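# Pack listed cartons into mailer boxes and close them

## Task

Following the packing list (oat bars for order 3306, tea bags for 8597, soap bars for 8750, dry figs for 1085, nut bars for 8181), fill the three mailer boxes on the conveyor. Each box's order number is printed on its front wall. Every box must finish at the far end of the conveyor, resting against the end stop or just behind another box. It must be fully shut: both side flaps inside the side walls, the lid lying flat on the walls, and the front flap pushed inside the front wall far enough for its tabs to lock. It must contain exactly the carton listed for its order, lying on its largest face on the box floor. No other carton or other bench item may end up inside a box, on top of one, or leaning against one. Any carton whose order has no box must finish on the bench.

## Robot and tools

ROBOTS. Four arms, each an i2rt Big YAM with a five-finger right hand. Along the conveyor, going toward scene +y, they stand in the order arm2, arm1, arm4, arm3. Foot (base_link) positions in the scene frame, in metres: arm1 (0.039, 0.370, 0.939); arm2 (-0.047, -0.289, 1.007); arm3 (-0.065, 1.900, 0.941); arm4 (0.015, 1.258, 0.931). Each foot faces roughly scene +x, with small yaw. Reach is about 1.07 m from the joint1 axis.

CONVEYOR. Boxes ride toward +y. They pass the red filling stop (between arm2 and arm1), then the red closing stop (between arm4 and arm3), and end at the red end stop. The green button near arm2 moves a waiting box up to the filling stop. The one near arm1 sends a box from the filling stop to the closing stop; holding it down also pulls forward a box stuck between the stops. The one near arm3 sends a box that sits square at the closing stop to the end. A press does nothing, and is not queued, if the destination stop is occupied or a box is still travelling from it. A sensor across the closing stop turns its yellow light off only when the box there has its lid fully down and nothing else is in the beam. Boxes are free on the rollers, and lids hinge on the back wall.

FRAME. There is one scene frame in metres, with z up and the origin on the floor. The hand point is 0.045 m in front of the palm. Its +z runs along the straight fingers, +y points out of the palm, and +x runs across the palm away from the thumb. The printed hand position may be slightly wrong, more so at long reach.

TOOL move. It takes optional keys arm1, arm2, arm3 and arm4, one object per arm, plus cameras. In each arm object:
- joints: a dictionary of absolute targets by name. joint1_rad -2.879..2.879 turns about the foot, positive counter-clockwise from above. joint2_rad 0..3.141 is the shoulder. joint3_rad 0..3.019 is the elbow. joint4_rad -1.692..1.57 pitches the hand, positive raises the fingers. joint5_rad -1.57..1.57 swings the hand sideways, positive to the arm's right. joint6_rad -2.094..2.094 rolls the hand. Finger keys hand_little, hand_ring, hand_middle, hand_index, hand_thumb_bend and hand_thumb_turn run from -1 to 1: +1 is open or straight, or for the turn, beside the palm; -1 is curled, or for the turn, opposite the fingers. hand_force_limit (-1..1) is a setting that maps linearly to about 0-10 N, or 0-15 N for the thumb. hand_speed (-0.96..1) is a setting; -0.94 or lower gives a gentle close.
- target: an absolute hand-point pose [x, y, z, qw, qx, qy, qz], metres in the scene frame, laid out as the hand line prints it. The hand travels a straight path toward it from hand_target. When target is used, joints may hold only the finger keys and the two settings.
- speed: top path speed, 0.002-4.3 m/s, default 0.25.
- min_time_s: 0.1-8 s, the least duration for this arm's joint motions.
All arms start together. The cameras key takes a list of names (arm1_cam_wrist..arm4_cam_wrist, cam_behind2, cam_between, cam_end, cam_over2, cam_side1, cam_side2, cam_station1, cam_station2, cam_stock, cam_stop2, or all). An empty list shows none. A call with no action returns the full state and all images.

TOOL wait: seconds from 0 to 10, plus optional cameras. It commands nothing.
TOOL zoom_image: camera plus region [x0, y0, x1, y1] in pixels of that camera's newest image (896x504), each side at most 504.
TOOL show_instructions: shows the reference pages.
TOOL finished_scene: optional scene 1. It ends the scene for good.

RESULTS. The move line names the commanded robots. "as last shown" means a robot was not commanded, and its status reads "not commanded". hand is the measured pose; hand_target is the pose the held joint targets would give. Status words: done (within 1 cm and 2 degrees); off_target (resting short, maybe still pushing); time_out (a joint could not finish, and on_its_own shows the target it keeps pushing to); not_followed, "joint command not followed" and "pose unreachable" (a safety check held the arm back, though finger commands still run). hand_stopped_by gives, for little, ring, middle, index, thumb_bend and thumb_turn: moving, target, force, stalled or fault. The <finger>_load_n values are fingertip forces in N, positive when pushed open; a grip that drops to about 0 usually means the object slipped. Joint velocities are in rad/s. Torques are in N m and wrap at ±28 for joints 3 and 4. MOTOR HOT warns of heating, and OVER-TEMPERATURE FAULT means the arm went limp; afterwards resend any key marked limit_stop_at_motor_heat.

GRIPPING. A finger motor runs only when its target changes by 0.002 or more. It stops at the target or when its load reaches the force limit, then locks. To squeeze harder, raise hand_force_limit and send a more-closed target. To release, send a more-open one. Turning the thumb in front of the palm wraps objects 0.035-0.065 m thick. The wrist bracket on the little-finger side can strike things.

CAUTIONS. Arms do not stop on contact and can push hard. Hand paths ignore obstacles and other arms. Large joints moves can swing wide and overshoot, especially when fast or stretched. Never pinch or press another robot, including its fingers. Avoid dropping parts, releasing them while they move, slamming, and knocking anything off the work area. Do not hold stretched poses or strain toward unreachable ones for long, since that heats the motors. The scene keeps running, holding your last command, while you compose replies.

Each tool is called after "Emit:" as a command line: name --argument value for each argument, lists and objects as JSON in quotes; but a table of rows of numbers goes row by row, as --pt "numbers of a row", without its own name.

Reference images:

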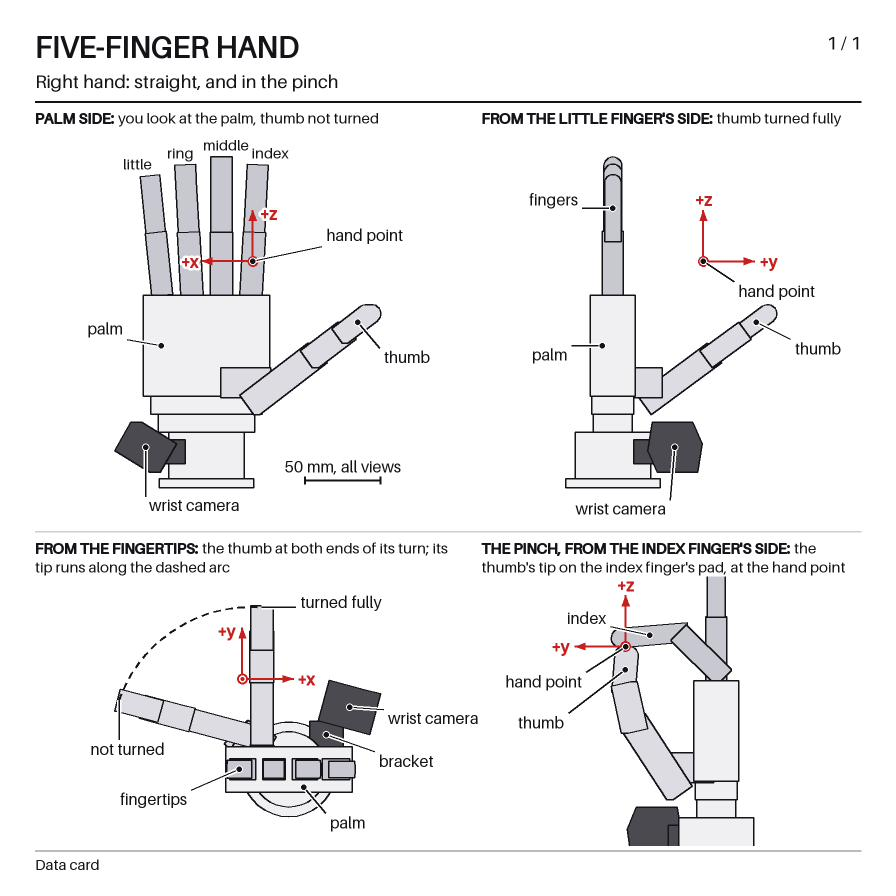

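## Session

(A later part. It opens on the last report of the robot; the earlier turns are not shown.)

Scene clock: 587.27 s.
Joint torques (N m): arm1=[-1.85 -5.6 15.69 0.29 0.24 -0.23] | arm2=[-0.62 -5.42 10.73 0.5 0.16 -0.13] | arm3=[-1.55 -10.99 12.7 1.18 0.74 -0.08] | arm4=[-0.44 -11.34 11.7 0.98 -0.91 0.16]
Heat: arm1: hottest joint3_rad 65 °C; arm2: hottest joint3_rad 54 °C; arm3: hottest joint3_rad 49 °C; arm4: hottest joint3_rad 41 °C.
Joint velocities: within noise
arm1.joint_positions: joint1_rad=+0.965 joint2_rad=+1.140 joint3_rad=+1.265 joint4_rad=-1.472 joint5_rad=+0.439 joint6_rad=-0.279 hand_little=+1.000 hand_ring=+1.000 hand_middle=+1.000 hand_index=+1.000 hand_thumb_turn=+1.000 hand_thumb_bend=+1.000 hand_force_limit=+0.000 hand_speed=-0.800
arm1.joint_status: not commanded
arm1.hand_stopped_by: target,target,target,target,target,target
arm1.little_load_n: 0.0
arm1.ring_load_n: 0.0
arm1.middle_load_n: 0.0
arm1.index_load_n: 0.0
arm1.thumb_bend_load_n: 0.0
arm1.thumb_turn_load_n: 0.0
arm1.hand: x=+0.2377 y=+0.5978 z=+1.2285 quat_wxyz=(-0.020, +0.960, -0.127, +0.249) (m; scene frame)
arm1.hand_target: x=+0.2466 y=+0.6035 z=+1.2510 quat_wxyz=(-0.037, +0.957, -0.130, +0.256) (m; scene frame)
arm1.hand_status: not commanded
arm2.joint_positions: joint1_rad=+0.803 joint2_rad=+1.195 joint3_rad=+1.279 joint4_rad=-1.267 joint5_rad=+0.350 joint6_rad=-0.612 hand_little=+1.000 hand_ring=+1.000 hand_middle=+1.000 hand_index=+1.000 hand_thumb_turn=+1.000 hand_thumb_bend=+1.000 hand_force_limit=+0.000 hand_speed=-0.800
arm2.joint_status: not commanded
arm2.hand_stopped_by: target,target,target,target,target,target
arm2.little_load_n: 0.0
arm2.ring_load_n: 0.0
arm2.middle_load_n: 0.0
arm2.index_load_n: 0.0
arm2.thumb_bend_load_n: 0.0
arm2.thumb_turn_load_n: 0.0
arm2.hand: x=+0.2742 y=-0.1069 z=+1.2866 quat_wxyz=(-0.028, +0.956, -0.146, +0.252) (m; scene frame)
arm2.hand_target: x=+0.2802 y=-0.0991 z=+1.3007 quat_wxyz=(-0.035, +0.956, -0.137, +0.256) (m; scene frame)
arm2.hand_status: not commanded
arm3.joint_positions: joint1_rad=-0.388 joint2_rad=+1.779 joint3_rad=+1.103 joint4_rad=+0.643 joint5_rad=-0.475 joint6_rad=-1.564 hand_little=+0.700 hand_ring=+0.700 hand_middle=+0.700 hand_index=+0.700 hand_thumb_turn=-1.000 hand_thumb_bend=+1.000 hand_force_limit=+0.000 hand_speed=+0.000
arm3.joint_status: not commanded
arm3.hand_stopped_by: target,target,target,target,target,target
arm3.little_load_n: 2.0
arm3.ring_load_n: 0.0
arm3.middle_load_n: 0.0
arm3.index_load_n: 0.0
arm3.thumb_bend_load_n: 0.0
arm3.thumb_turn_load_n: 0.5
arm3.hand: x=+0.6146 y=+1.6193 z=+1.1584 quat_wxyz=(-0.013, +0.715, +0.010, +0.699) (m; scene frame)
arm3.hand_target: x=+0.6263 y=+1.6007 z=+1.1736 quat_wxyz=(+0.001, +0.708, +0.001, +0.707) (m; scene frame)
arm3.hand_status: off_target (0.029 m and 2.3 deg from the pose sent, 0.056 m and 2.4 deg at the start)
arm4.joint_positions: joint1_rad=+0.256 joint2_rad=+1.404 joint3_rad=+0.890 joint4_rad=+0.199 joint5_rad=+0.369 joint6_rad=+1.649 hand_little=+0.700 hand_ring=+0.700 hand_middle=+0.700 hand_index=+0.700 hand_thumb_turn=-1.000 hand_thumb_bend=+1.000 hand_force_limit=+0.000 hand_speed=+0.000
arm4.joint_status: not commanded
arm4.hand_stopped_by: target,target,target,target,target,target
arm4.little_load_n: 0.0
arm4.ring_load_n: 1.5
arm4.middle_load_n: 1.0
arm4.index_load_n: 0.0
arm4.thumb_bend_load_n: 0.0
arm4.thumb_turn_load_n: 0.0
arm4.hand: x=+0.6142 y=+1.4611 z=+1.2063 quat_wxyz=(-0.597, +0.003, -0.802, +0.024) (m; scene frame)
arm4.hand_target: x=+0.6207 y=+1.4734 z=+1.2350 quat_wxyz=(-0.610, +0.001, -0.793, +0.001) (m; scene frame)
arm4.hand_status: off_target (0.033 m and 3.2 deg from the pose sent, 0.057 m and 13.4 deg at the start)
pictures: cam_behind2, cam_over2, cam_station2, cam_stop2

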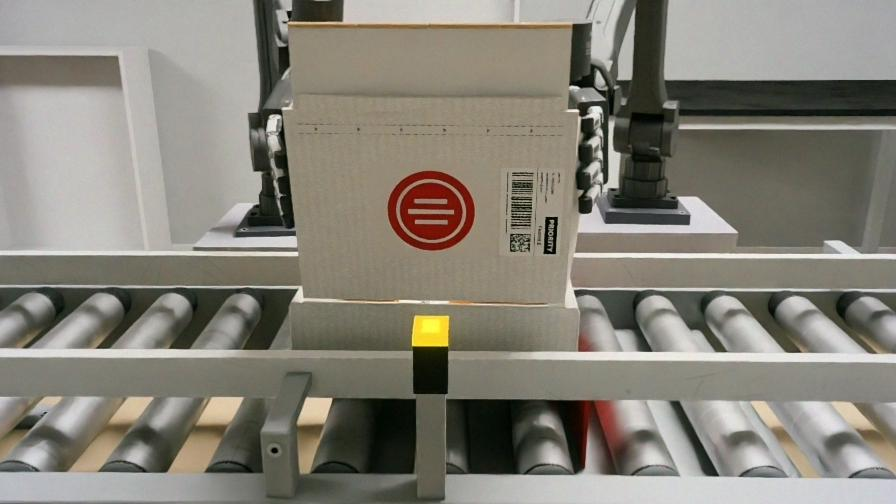

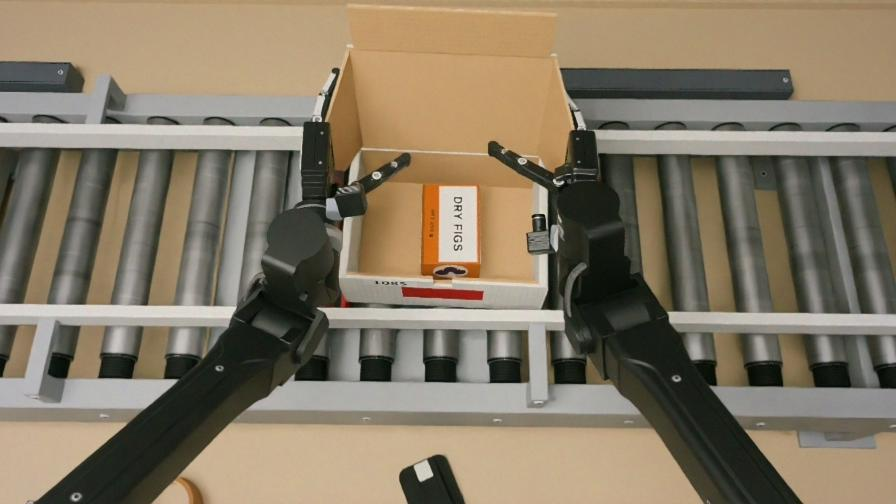

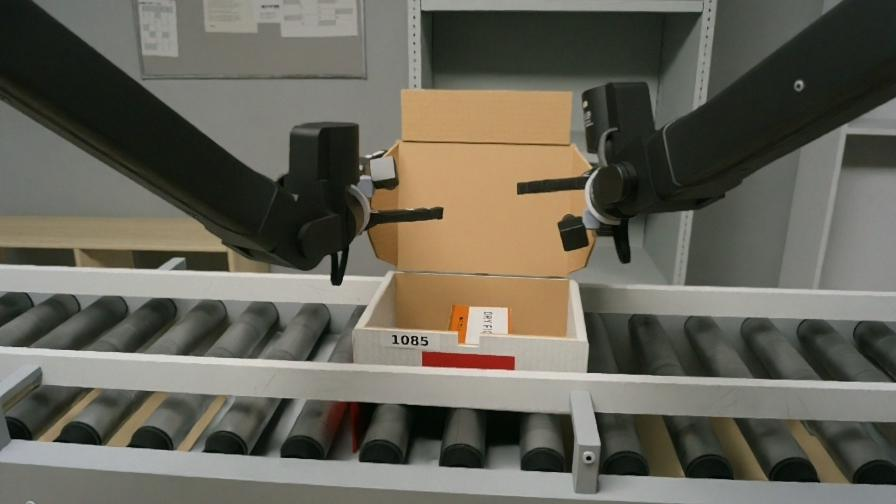

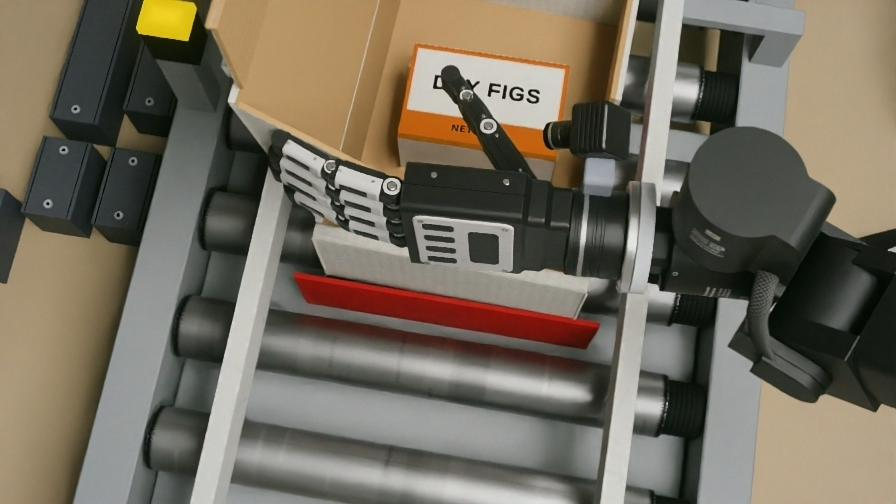

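Emit:
move --arm3 '{"target":[0.658,1.604,1.178,0,0.7071,0,0.7071],"speed":0.1}' --arm4 '{"target":[0.652,1.47,1.235,0.6088,0,0.7934,0],"speed":0.1}' --cameras '["cam_stop2","cam_behind2","cam_over2","cam_station2","arm3_cam_wrist","arm4_cam_wrist"]'

Scene clock: 643.67 s.
Joint torques (N m): arm1=[-1.85 -5.54 15.68 0.29 0.24 -0.23] | arm2=[-0.67 -5.42 10.71 0.49 0.17 -0.13] | arm3=[-1.2 -12.1 12.92 1.18 0.46 -0.06] | arm4=[-0.56 -11.05 12.31 1.09 -0.8 0.1]
Heat: arm1: hottest joint3_rad 66 °C; arm2: hottest joint3_rad 55 °C; arm3: hottest joint3_rad 51 °C; arm4: hottest joint3_rad 43 °C.
move: arm3 off_target; arm4 off_target
Joint velocities: within noise
arm1, arm2: as last shown
arm3.joint_positions: joint1_rad=-0.363 joint2_rad=+1.831 joint3_rad=+1.190 joint4_rad=+0.608 joint5_rad=-0.438 joint6_rad=-1.563 hand_little=+0.700 hand_ring=+0.700 hand_middle=+0.700 hand_index=+0.700 hand_thumb_turn=-1.000 hand_thumb_bend=+1.000 hand_force_limit=+0.000 hand_speed=+0.000
arm3.joint_status: not commanded
arm3.hand_stopped_by: target,target,target,target,target,target
arm3.little_load_n: 0.0
arm3.ring_load_n: 0.0
arm3.middle_load_n: 0.0
arm3.index_load_n: 0.0
arm3.thumb_bend_load_n: 0.0
arm3.thumb_turn_load_n: 0.0
arm3.hand: x=+0.6438 y=+1.6182 z=+1.1611 quat_wxyz=(-0.009, +0.715, +0.005, +0.699)
arm3.hand_target: x=+0.6567 y=+1.6052 z=+1.1788 quat_wxyz=(+0.000, +0.706, +0.000, +0.708)
arm3.hand_status: off_target (0.026 m and 1.8 deg from the pose sent, 0.050 m and 2.3 deg at the start)
arm4.joint_positions: joint1_rad=+0.228 joint2_rad=+1.459 joint3_rad=+0.952 joint4_rad=+0.193 joint5_rad=+0.337 joint6_rad=+1.649 hand_little=+0.700 hand_ring=+0.700 hand_middle=+0.700 hand_index=+0.700 hand_thumb_turn=-1.000 hand_thumb_bend=+1.000 hand_force_limit=+0.000 hand_speed=+0.000
arm4.joint_status: not commanded
arm4.hand_stopped_by: target,target,target,target,target,target
arm4.little_load_n: 0.0
arm4.ring_load_n: 1.5
arm4.middle_load_n: 0.5
arm4.index_load_n: 0.5
arm4.thumb_bend_load_n: 0.0
arm4.thumb_turn_load_n: 0.0
arm4.hand: x=+0.6390 y=+1.4579 z=+1.2075 quat_wxyz=(-0.595, +0.001, -0.803, +0.019)
arm4.hand_target: x=+0.6502 y=+1.4700 z=+1.2337 quat_wxyz=(-0.608, +0.001, -0.794, +0.000)
arm4.hand_status: off_target (0.033 m and 2.9 deg from the pose sent, 0.048 m and 3.2 deg at the start)
pictures: arm3_cam_wrist, arm4_cam_wrist, cam_behind2, cam_over2, cam_station2, cam_stop2

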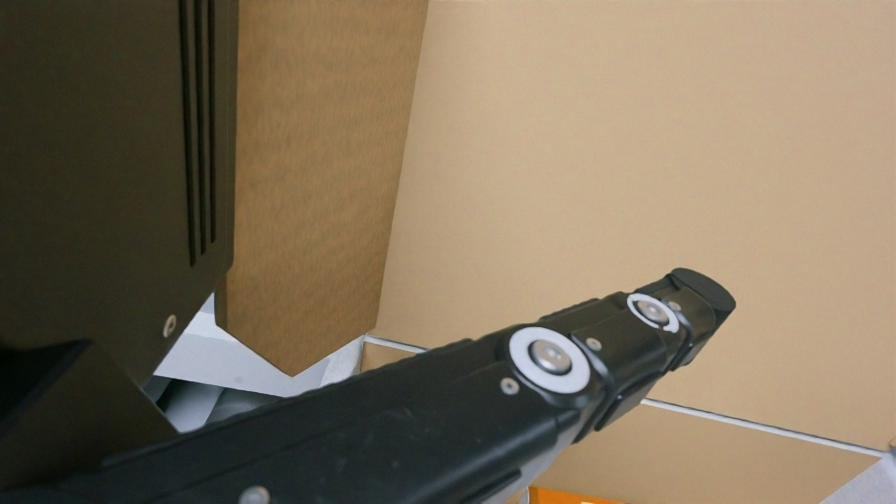

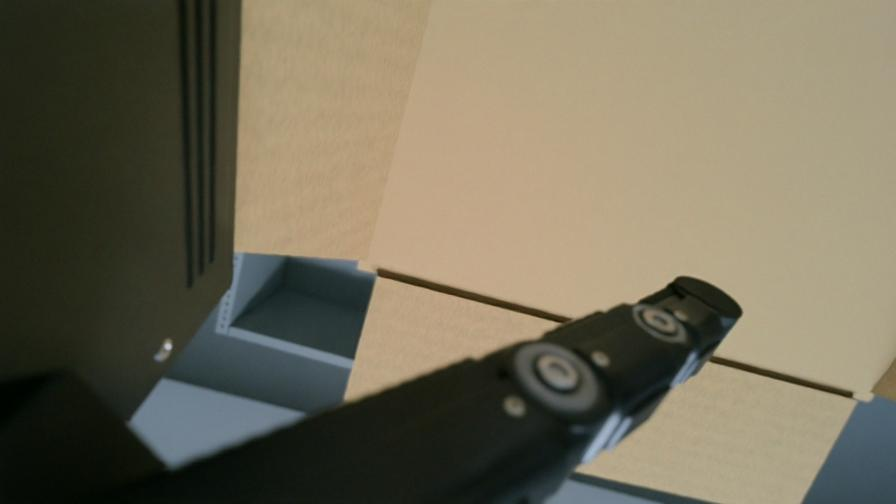

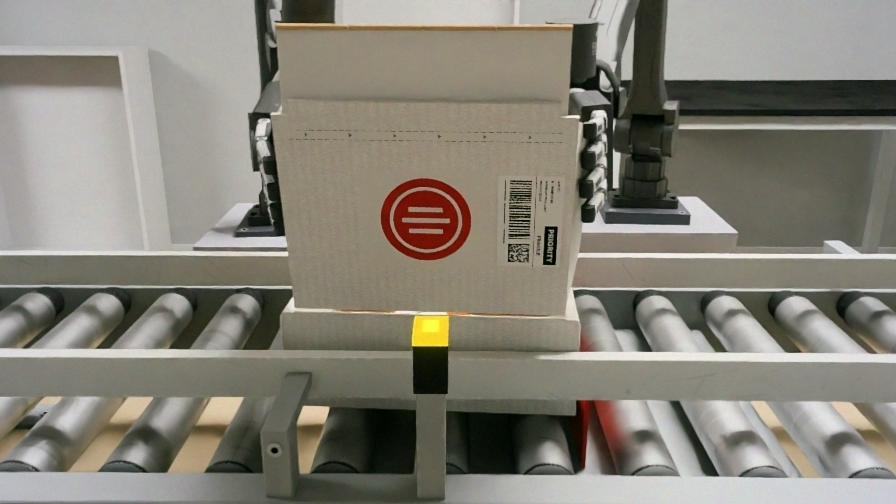

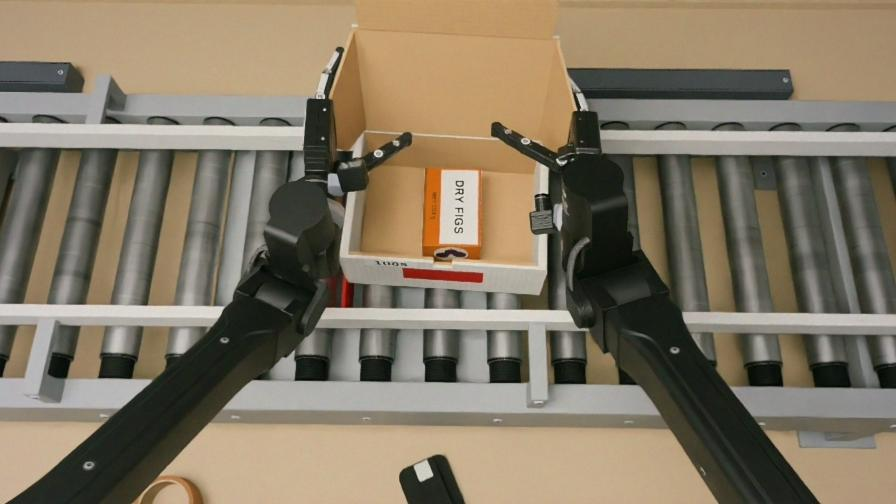

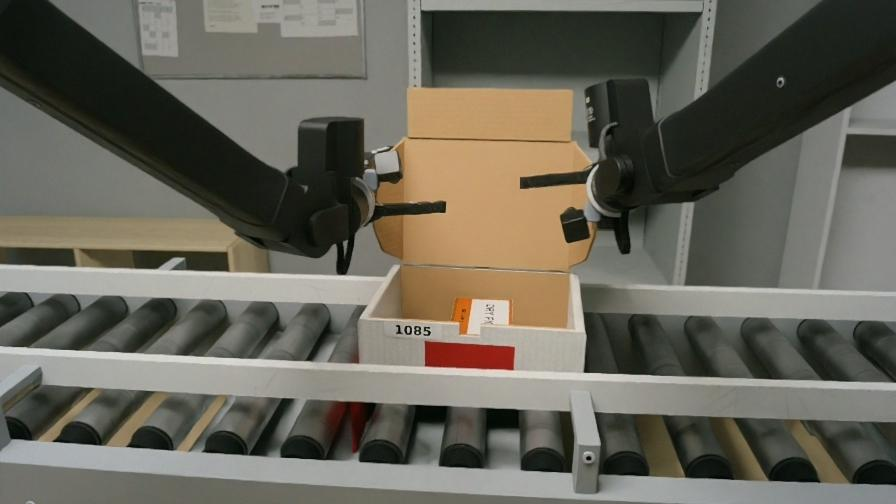

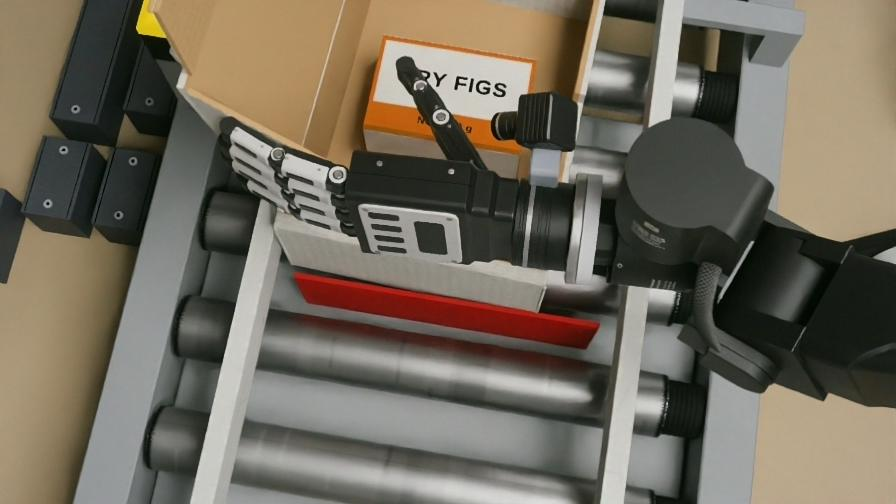

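Emit:
move --arm3 '{"joints":{"hand_thumb_bend":-1,"hand_force_limit":-0.2,"hand_speed":-0.3}}' --arm4 '{"joints":{"hand_thumb_bend":-1,"hand_force_limit":-0.2,"hand_speed":-0.3}}' --cameras '["cam_stop2","cam_over2","arm3_cam_wrist","arm4_cam_wrist"]'

Scene clock: 649.73 s.
Joint torques (N m): arm1=[-1.85 -5.54 15.68 0.31 0.24 -0.23] | arm2=[-0.67 -5.42 10.7 0.5 0.16 -0.13] | arm3=[-1.2 -12.16 12.88 1.22 0.36 -0.04] | arm4=[-0.5 -11.05 12.31 1.24 -0.78 0.14]
Heat: arm1: hottest joint3_rad 66 °C; arm2: hottest joint3_rad 55 °C; arm3: hottest joint3_rad 52 °C; arm4: hottest joint3_rad 43 °C.
move: arm3 off_target; arm4 off_target
Joint velocities: within noise
arm1, arm2: as last shown
arm3.joint_positions: joint1_rad=-0.363 joint2_rad=+1.832 joint3_rad=+1.190 joint4_rad=+0.608 joint5_rad=-0.435 joint6_rad=-1.566 hand_little=+0.700 hand_ring=+0.700 hand_middle=+0.700 hand_index=+0.700 hand_thumb_turn=-1.000 hand_thumb_bend=-0.718 hand_force_limit=-0.200 hand_speed=-0.300
arm3.joint_status: hand_thumb_bend off_target (ended at -0.718, target -1.000); the others done
arm3.hand_stopped_by: target,target,target,target,force,target
arm3.little_load_n: 1.5
arm3.ring_load_n: 0.0
arm3.middle_load_n: 0.0
arm3.index_load_n: 0.0
arm3.thumb_bend_load_n: 10.0
arm3.thumb_turn_load_n: 0.5
arm3.hand: x=+0.6437 y=+1.6174 z=+1.1602 quat_wxyz=(-0.007, +0.716, +0.005, +0.698)
arm3.hand_target: x=+0.6567 y=+1.6050 z=+1.1777 quat_wxyz=(+0.001, +0.707, +0.000, +0.707)
arm3.hand_status: not commanded
arm4.joint_positions: joint1_rad=+0.227 joint2_rad=+1.459 joint3_rad=+0.952 joint4_rad=+0.193 joint5_rad=+0.337 joint6_rad=+1.646 hand_little=+0.700 hand_ring=+0.700 hand_middle=+0.700 hand_index=+0.700 hand_thumb_turn=-1.000 hand_thumb_bend=-0.816 hand_force_limit=-0.200 hand_speed=-0.300
arm4.joint_status: hand_thumb_bend off_target (ended at -0.816, target -1.000); the others done
arm4.hand_stopped_by: target,target,target,target,force,target
arm4.little_load_n: 0.0
arm4.ring_load_n: 1.5
arm4.middle_load_n: 1.0
arm4.index_load_n: 0.0
arm4.thumb_bend_load_n: 9.0
arm4.thumb_turn_load_n: 0.5
arm4.hand: x=+0.6393 y=+1.4570 z=+1.2073 quat_wxyz=(-0.595, +0.002, -0.803, +0.020)
arm4.hand_target: x=+0.6505 y=+1.4690 z=+1.2339 quat_wxyz=(-0.609, -0.001, -0.794, +0.000)
arm4.hand_status: not commanded
pictures: arm3_cam_wrist, arm4_cam_wrist, cam_over2, cam_stop2

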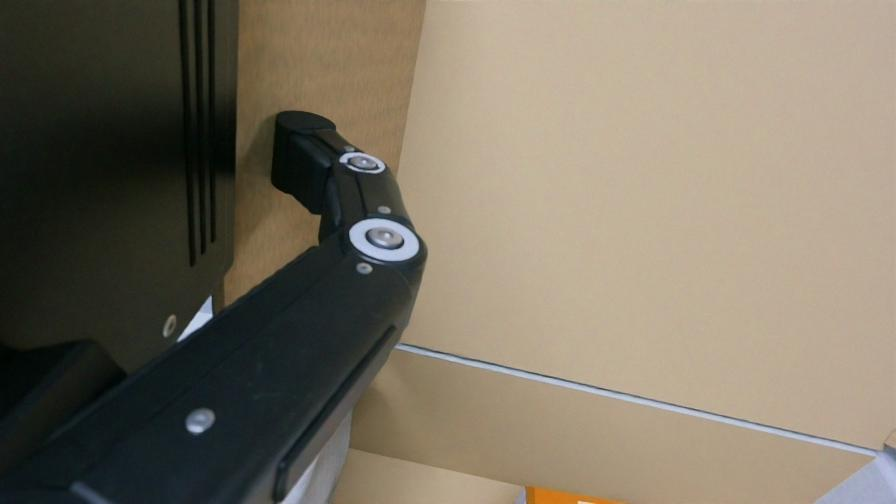

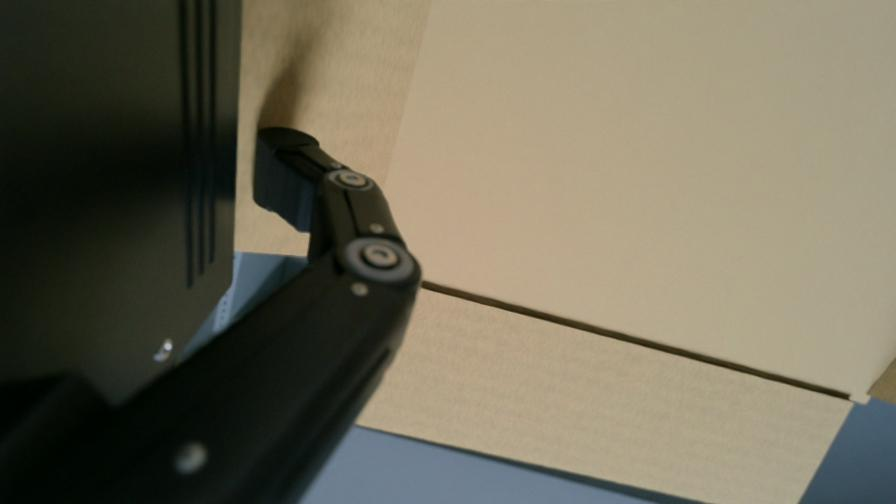

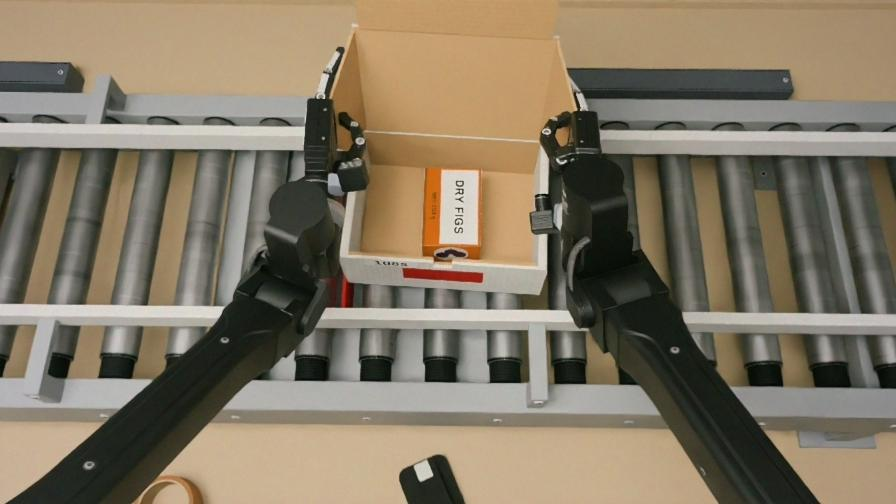

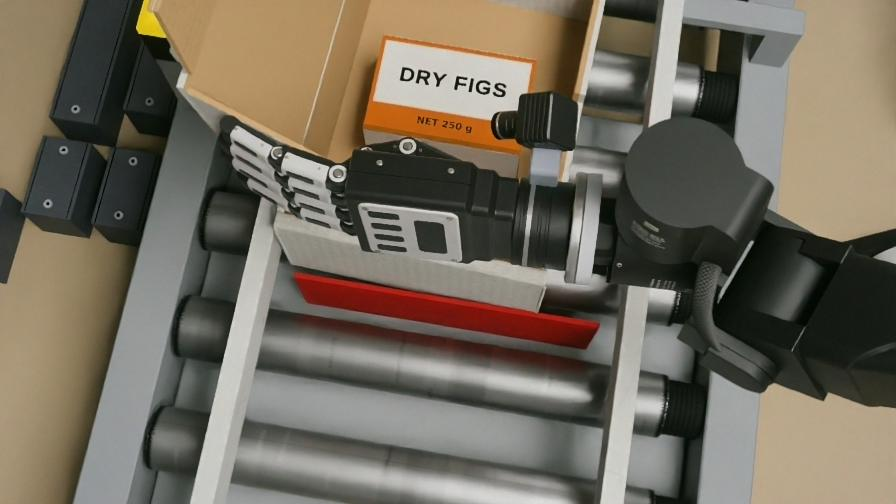

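Emit:
move --arm3 '{"target":[0.612,1.601,1.157,0,0.7071,0,0.7071],"speed":0.1}' --arm4 '{"target":[0.596,1.474,1.212,0.6088,0,0.7934,0],"speed":0.1}' --cameras '["cam_stop2","cam_over2","cam_station2","arm3_cam_wrist","arm4_cam_wrist"]'

Emit:
move --arm1 '{"joints":{"joint1_rad":0.5,"joint2_rad":0.7,"joint3_rad":1.319,"joint4_rad":-1.354,"joint5_rad":0,"joint6_rad":-1.0},"min_time_s":3}'

Scene clock: 683.10 s.
Joint torques (N m): arm1=[-1.85 -5.6 15.69 0.31 0.24 -0.24] | arm2=[-0.73 -5.36 10.7 0.49 0.16 -0.13] | arm3=[-2.32 -13.51 6.48 2.35 -0.16 0.01] | arm4=[1.67 -11.87 7.79 2 -0.37 0.29]
Heat: arm1: hottest joint3_rad 67 °C; arm2: hottest joint3_rad 55 °C; arm3: hottest joint3_rad 52 °C; arm4: hottest joint3_rad 43 °C.
move: arm3 off_target; arm4 off_target
Joint velocities: within noise
arm1, arm2: as last shown
arm2.ring_load_n: -0.5
arm3.joint_positions: joint1_rad=-0.389 joint2_rad=+1.809 joint3_rad=+1.126 joint4_rad=+0.668 joint5_rad=-0.461 joint6_rad=-1.569 hand_little=+0.700 hand_ring=+0.700 hand_middle=+0.700 hand_index=+0.700 hand_thumb_turn=-1.000 hand_thumb_bend=-0.718 hand_force_limit=-0.200 hand_speed=-0.300
arm3.joint_status: not commanded
arm3.hand_stopped_by: target,target,target,target,force,target
arm3.little_load_n: 0.0
arm3.ring_load_n: 0.0
arm3.middle_load_n: 0.0
arm3.index_load_n: 0.0
arm3.thumb_bend_load_n: 7.0
arm3.thumb_turn_load_n: 0.5
arm3.hand: x=+0.6222 y=+1.6112 z=+1.1566 quat_wxyz=(-0.003, +0.710, +0.008, +0.704)
arm3.hand_target: x=+0.6123 y=+1.6009 z=+1.1577 quat_wxyz=(+0.000, +0.707, -0.001, +0.707)
arm3.hand_status: off_target (0.014 m and 1.1 deg from the pose sent, 0.036 m and 1.7 deg at the start)
arm4.joint_positions: joint1_rad=+0.248 joint2_rad=+1.387 joint3_rad=+0.852 joint4_rad=+0.235 joint5_rad=+0.377 joint6_rad=+1.646 hand_little=+0.700 hand_ring=+0.700 hand_middle=+0.700 hand_index=+0.700 hand_thumb_turn=-1.000 hand_thumb_bend=-0.816 hand_force_limit=-0.200 hand_speed=-0.300
arm4.joint_status: not commanded
arm4.hand_stopped_by: target,target,target,target,force,target
arm4.little_load_n: 0.5
arm4.ring_load_n: 2.5
arm4.middle_load_n: 2.5
arm4.index_load_n: 0.0
arm4.thumb_bend_load_n: 7.0
arm4.thumb_turn_load_n: 0.5
arm4.hand: x=+0.6067 y=+1.4517 z=+1.2029 quat_wxyz=(-0.602, -0.003, -0.798, +0.028)
arm4.hand_target: x=+0.5960 y=+1.4743 z=+1.2123 quat_wxyz=(-0.609, +0.001, -0.793, +0.000)
arm4.hand_status: off_target (0.026 m and 3.4 deg from the pose sent, 0.047 m and 3.0 deg at the start)
pictures: arm3_cam_wrist, arm4_cam_wrist, cam_over2, cam_station2, cam_stop2

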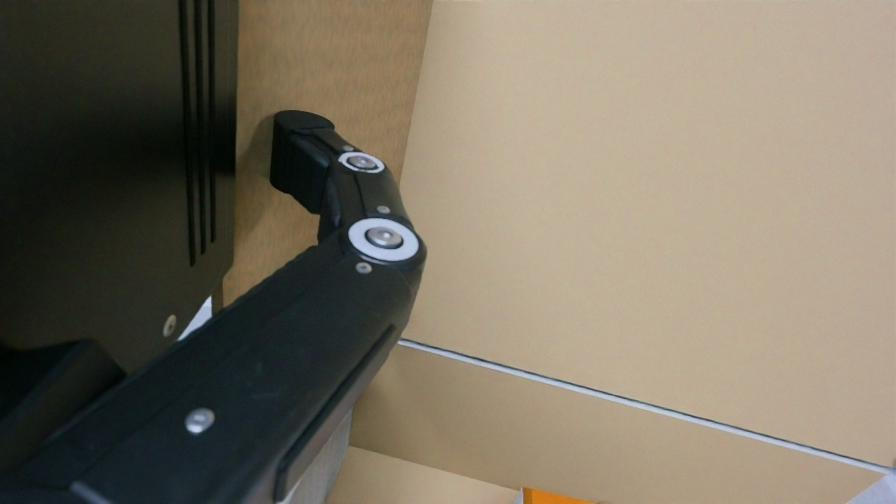

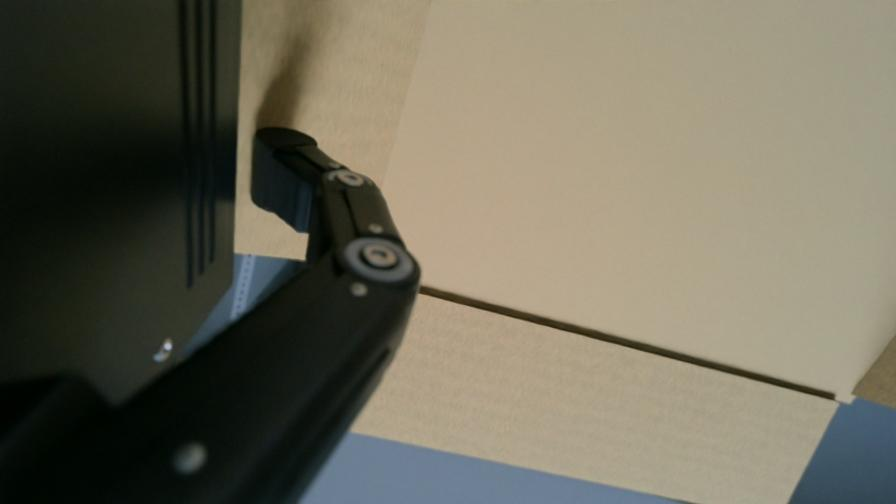

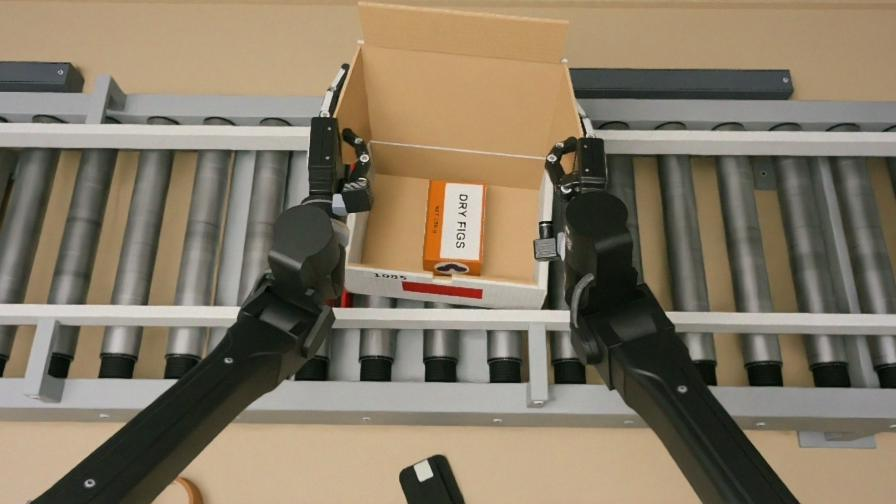

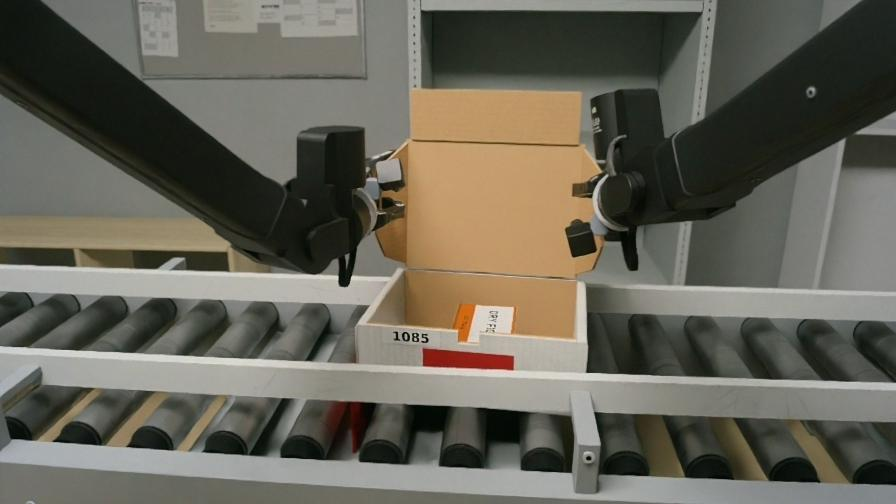

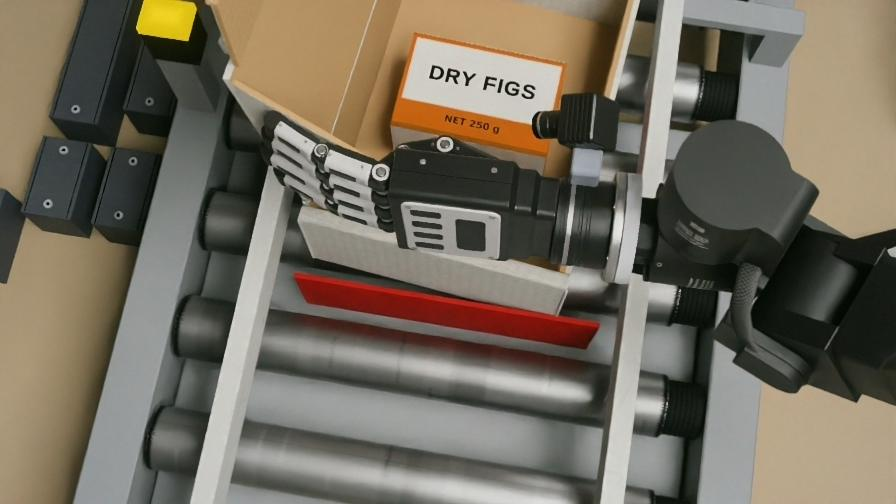

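Scene clock: 686.77 s.
Joint torques (N m): arm1=[-1.79 0.32 14.24 2.4 -0.03 -0.23] | arm2=[-0.62 -5.36 10.71 0.5 0.17 -0.13] | arm3=[-2.37 -13.57 6.46 2.32 -0.16 0.01] | arm4=[1.73 -11.87 7.8 2.07 -0.37 0.29]
Heat: arm1: hottest joint3_rad 67 °C; arm2: hottest joint3_rad 55 °C; arm3: hottest joint3_rad 51 °C; arm4: hottest joint3_rad 43 °C.
move: arm1 done
Joint velocities: within noise
arm1.joint_positions: joint1_rad=+0.517 joint2_rad=+0.685 joint3_rad=+1.265 joint4_rad=-1.378 joint5_rad=+0.002 joint6_rad=-0.980 hand_little=+1.000 hand_ring=+1.000 hand_middle=+1.000 hand_index=+1.000 hand_thumb_turn=+1.000 hand_thumb_bend=+1.000 hand_force_limit=+0.000 hand_speed=-0.800
arm1.joint_status: all done
arm1.hand_stopped_by: target,target,target,target,target,target
arm1.little_load_n: 0.0
arm1.ring_load_n: 0.0
arm1.middle_load_n: 0.0
arm1.index_load_n: 0.0
arm1.thumb_bend_load_n: 0.0
arm1.thumb_turn_load_n: 0.0
arm1.hand: x=+0.2436 y=+0.4826 z=+1.3404 quat_wxyz=(-0.214, +0.924, +0.020, +0.316)
arm1.hand_target: x=+0.2509 y=+0.4826 z=+1.3694 quat_wxyz=(-0.229, +0.909, +0.022, +0.348)
arm1.hand_status: not commanded
arm2, arm3, arm4: as last shown
arm2.ring_load_n: 0.0
arm3.thumb_bend_load_n: 7.5
arm4.little_load_n: 1.0
arm4.thumb_bend_load_n: 6.5
arm4.thumb_turn_load_n: 1.0
pictures: none

Emit:
move --arm3 '{"target":[0.567,1.603,1.152,0,0.7071,0,0.7071],"speed":0.1}' --arm4 '{"target":[0.546,1.472,1.205,0.6088,0,0.7934,0],"speed":0.1}' --cameras '["cam_stop2","cam_over2","cam_station2","arm3_cam_wrist","arm4_cam_wrist"]'

Scene clock: 696.40 s.
Joint torques (N m): arm1=[-1.79 0.32 14.24 2.4 -0.03 -0.23] | arm2=[-0.62 -5.48 10.73 0.51 0.16 -0.13] | arm3=[-2.78 -12.34 6.6 2.54 -0.05 0.01] | arm4=[1.85 -11.81 6.86 1.68 -0.4 0.42]
Heat: arm1: hottest joint3_rad 68 °C; arm2: hottest joint3_rad 56 °C; arm3: hottest joint3_rad 50 °C; arm4: hottest joint3_rad 42 °C.
move: arm3 off_target; arm4 off_target
Joint velocities: within noise
arm1, arm2: as last shown
arm1.joint_positions: joint1_rad=+0.517 joint2_rad=+0.685 joint3_rad=+1.265 joint4_rad=-1.378 joint5_rad=+0.002 joint6_rad=-0.982 hand_little=+1.000 hand_ring=+1.000 hand_middle=+1.000 hand_index=+1.000 hand_thumb_turn=+1.000 hand_thumb_bend=+1.000 hand_force_limit=+0.000 hand_speed=-0.800
arm1.index_load_n: -0.5
arm1.hand: x=+0.2437 y=+0.4825 z=+1.3404 quat_wxyz=(-0.214, +0.924, +0.021, +0.316)
arm1.hand_target: x=+0.2510 y=+0.4826 z=+1.3694 quat_wxyz=(-0.229, +0.909, +0.022, +0.349)
arm3.joint_positions: joint1_rad=-0.422 joint2_rad=+1.734 joint3_rad=+0.989 joint4_rad=+0.715 joint5_rad=-0.501 joint6_rad=-1.569 hand_little=+0.700 hand_ring=+0.700 hand_middle=+0.700 hand_index=+0.700 hand_thumb_turn=-1.000 hand_thumb_bend=-0.720 hand_force_limit=-0.200 hand_speed=-0.300
arm3.joint_status: not commanded
arm3.hand_stopped_by: target,target,target,target,force,target
arm3.little_load_n: 0.0
arm3.ring_load_n: 0.0
arm3.middle_load_n: -0.5
arm3.index_load_n: 0.0
arm3.thumb_bend_load_n: 0.0
arm3.thumb_turn_load_n: 0.0
arm3.hand: x=+0.5769 y=+1.6164 z=+1.1454 quat_wxyz=(-0.009, +0.714, +0.009, +0.700)
arm3.hand_target: x=+0.5669 y=+1.6026 z=+1.1526 quat_wxyz=(+0.000, +0.707, +0.000, +0.707)
arm3.hand_status: off_target (0.018 m and 1.8 deg from the pose sent, 0.056 m and 1.1 deg at the start)
arm4.joint_positions: joint1_rad=+0.288 joint2_rad=+1.292 joint3_rad=+0.742 joint4_rad=+0.250 joint5_rad=+0.420 joint6_rad=+1.645 hand_little=+0.701 hand_ring=+0.700 hand_middle=+0.700 hand_index=+0.700 hand_thumb_turn=-1.000 hand_thumb_bend=-0.816 hand_force_limit=-0.200 hand_speed=-0.300
arm4.joint_status: not commanded
arm4.hand_stopped_by: target,target,target,target,force,target
arm4.little_load_n: 6.0
arm4.ring_load_n: 5.0
arm4.middle_load_n: 0.5
arm4.index_load_n: -0.5
arm4.thumb_bend_load_n: 11.5
arm4.thumb_turn_load_n: 1.0
arm4.hand: x=+0.5643 y=+1.4520 z=+1.1961 quat_wxyz=(-0.604, +0.001, -0.796, +0.034)
arm4.hand_target: x=+0.5476 y=+1.4717 z=+1.2056 quat_wxyz=(-0.609, +0.001, -0.793, +0.001)
arm4.hand_status: off_target (0.029 m and 3.9 deg from the pose sent, 0.064 m and 3.4 deg at the start)
pictures: arm3_cam_wrist, arm4_cam_wrist, cam_over2, cam_station2, cam_stop2

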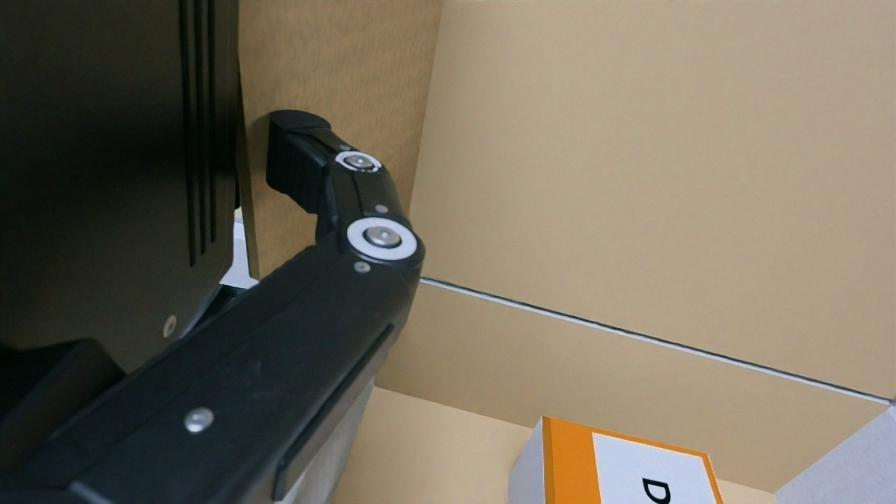

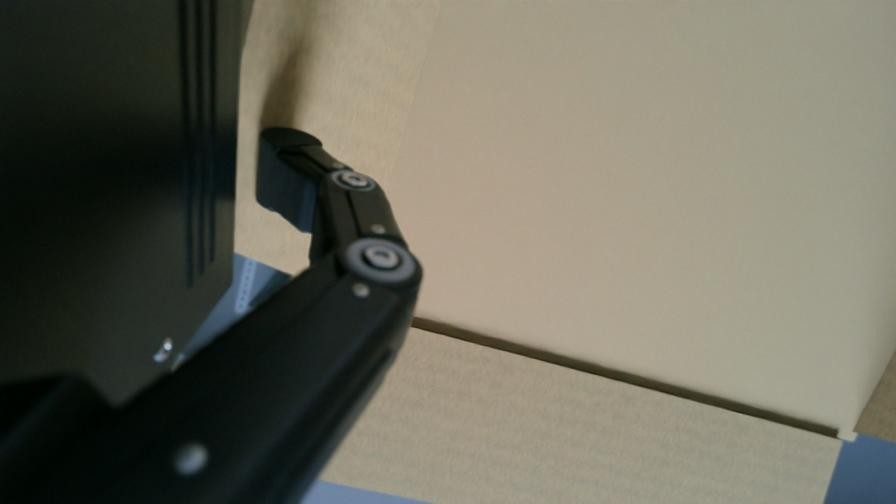

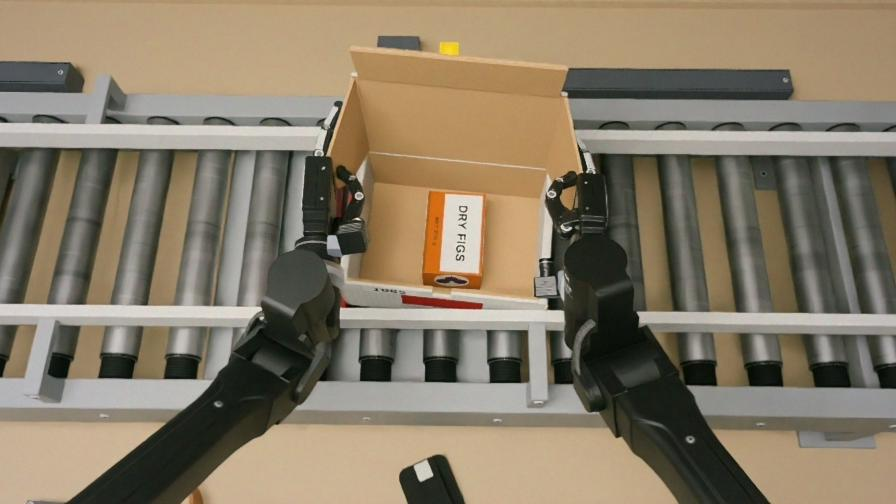

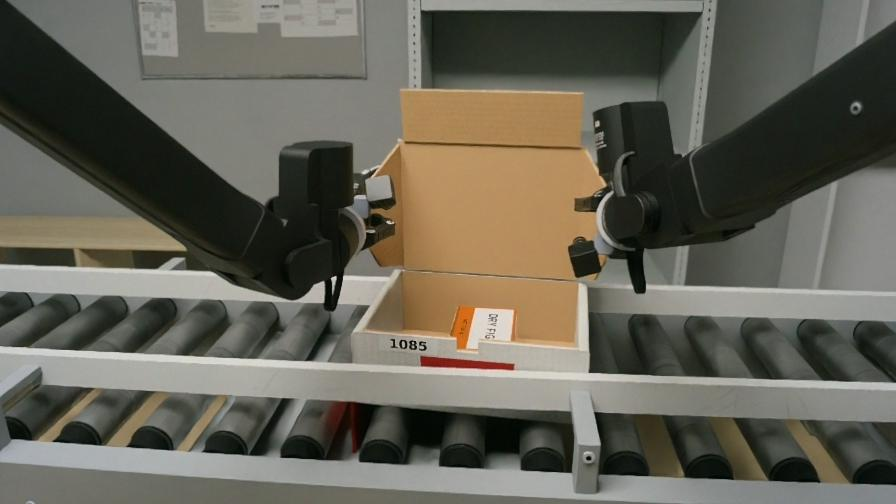

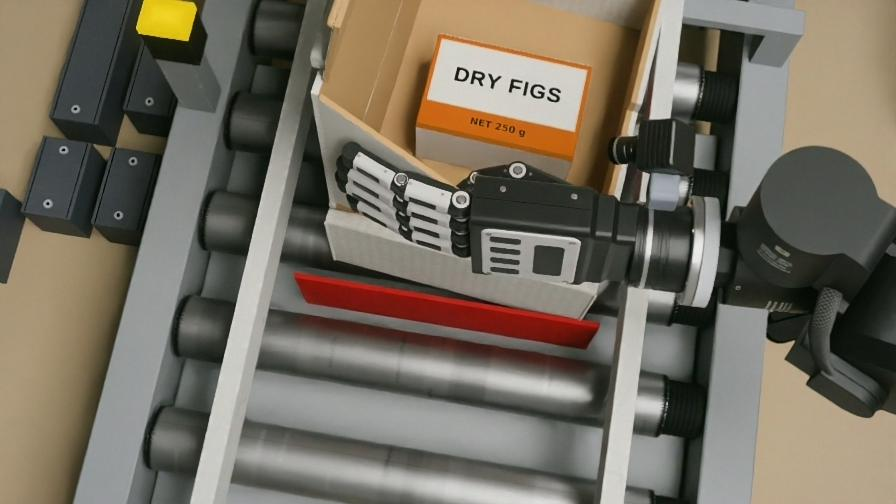

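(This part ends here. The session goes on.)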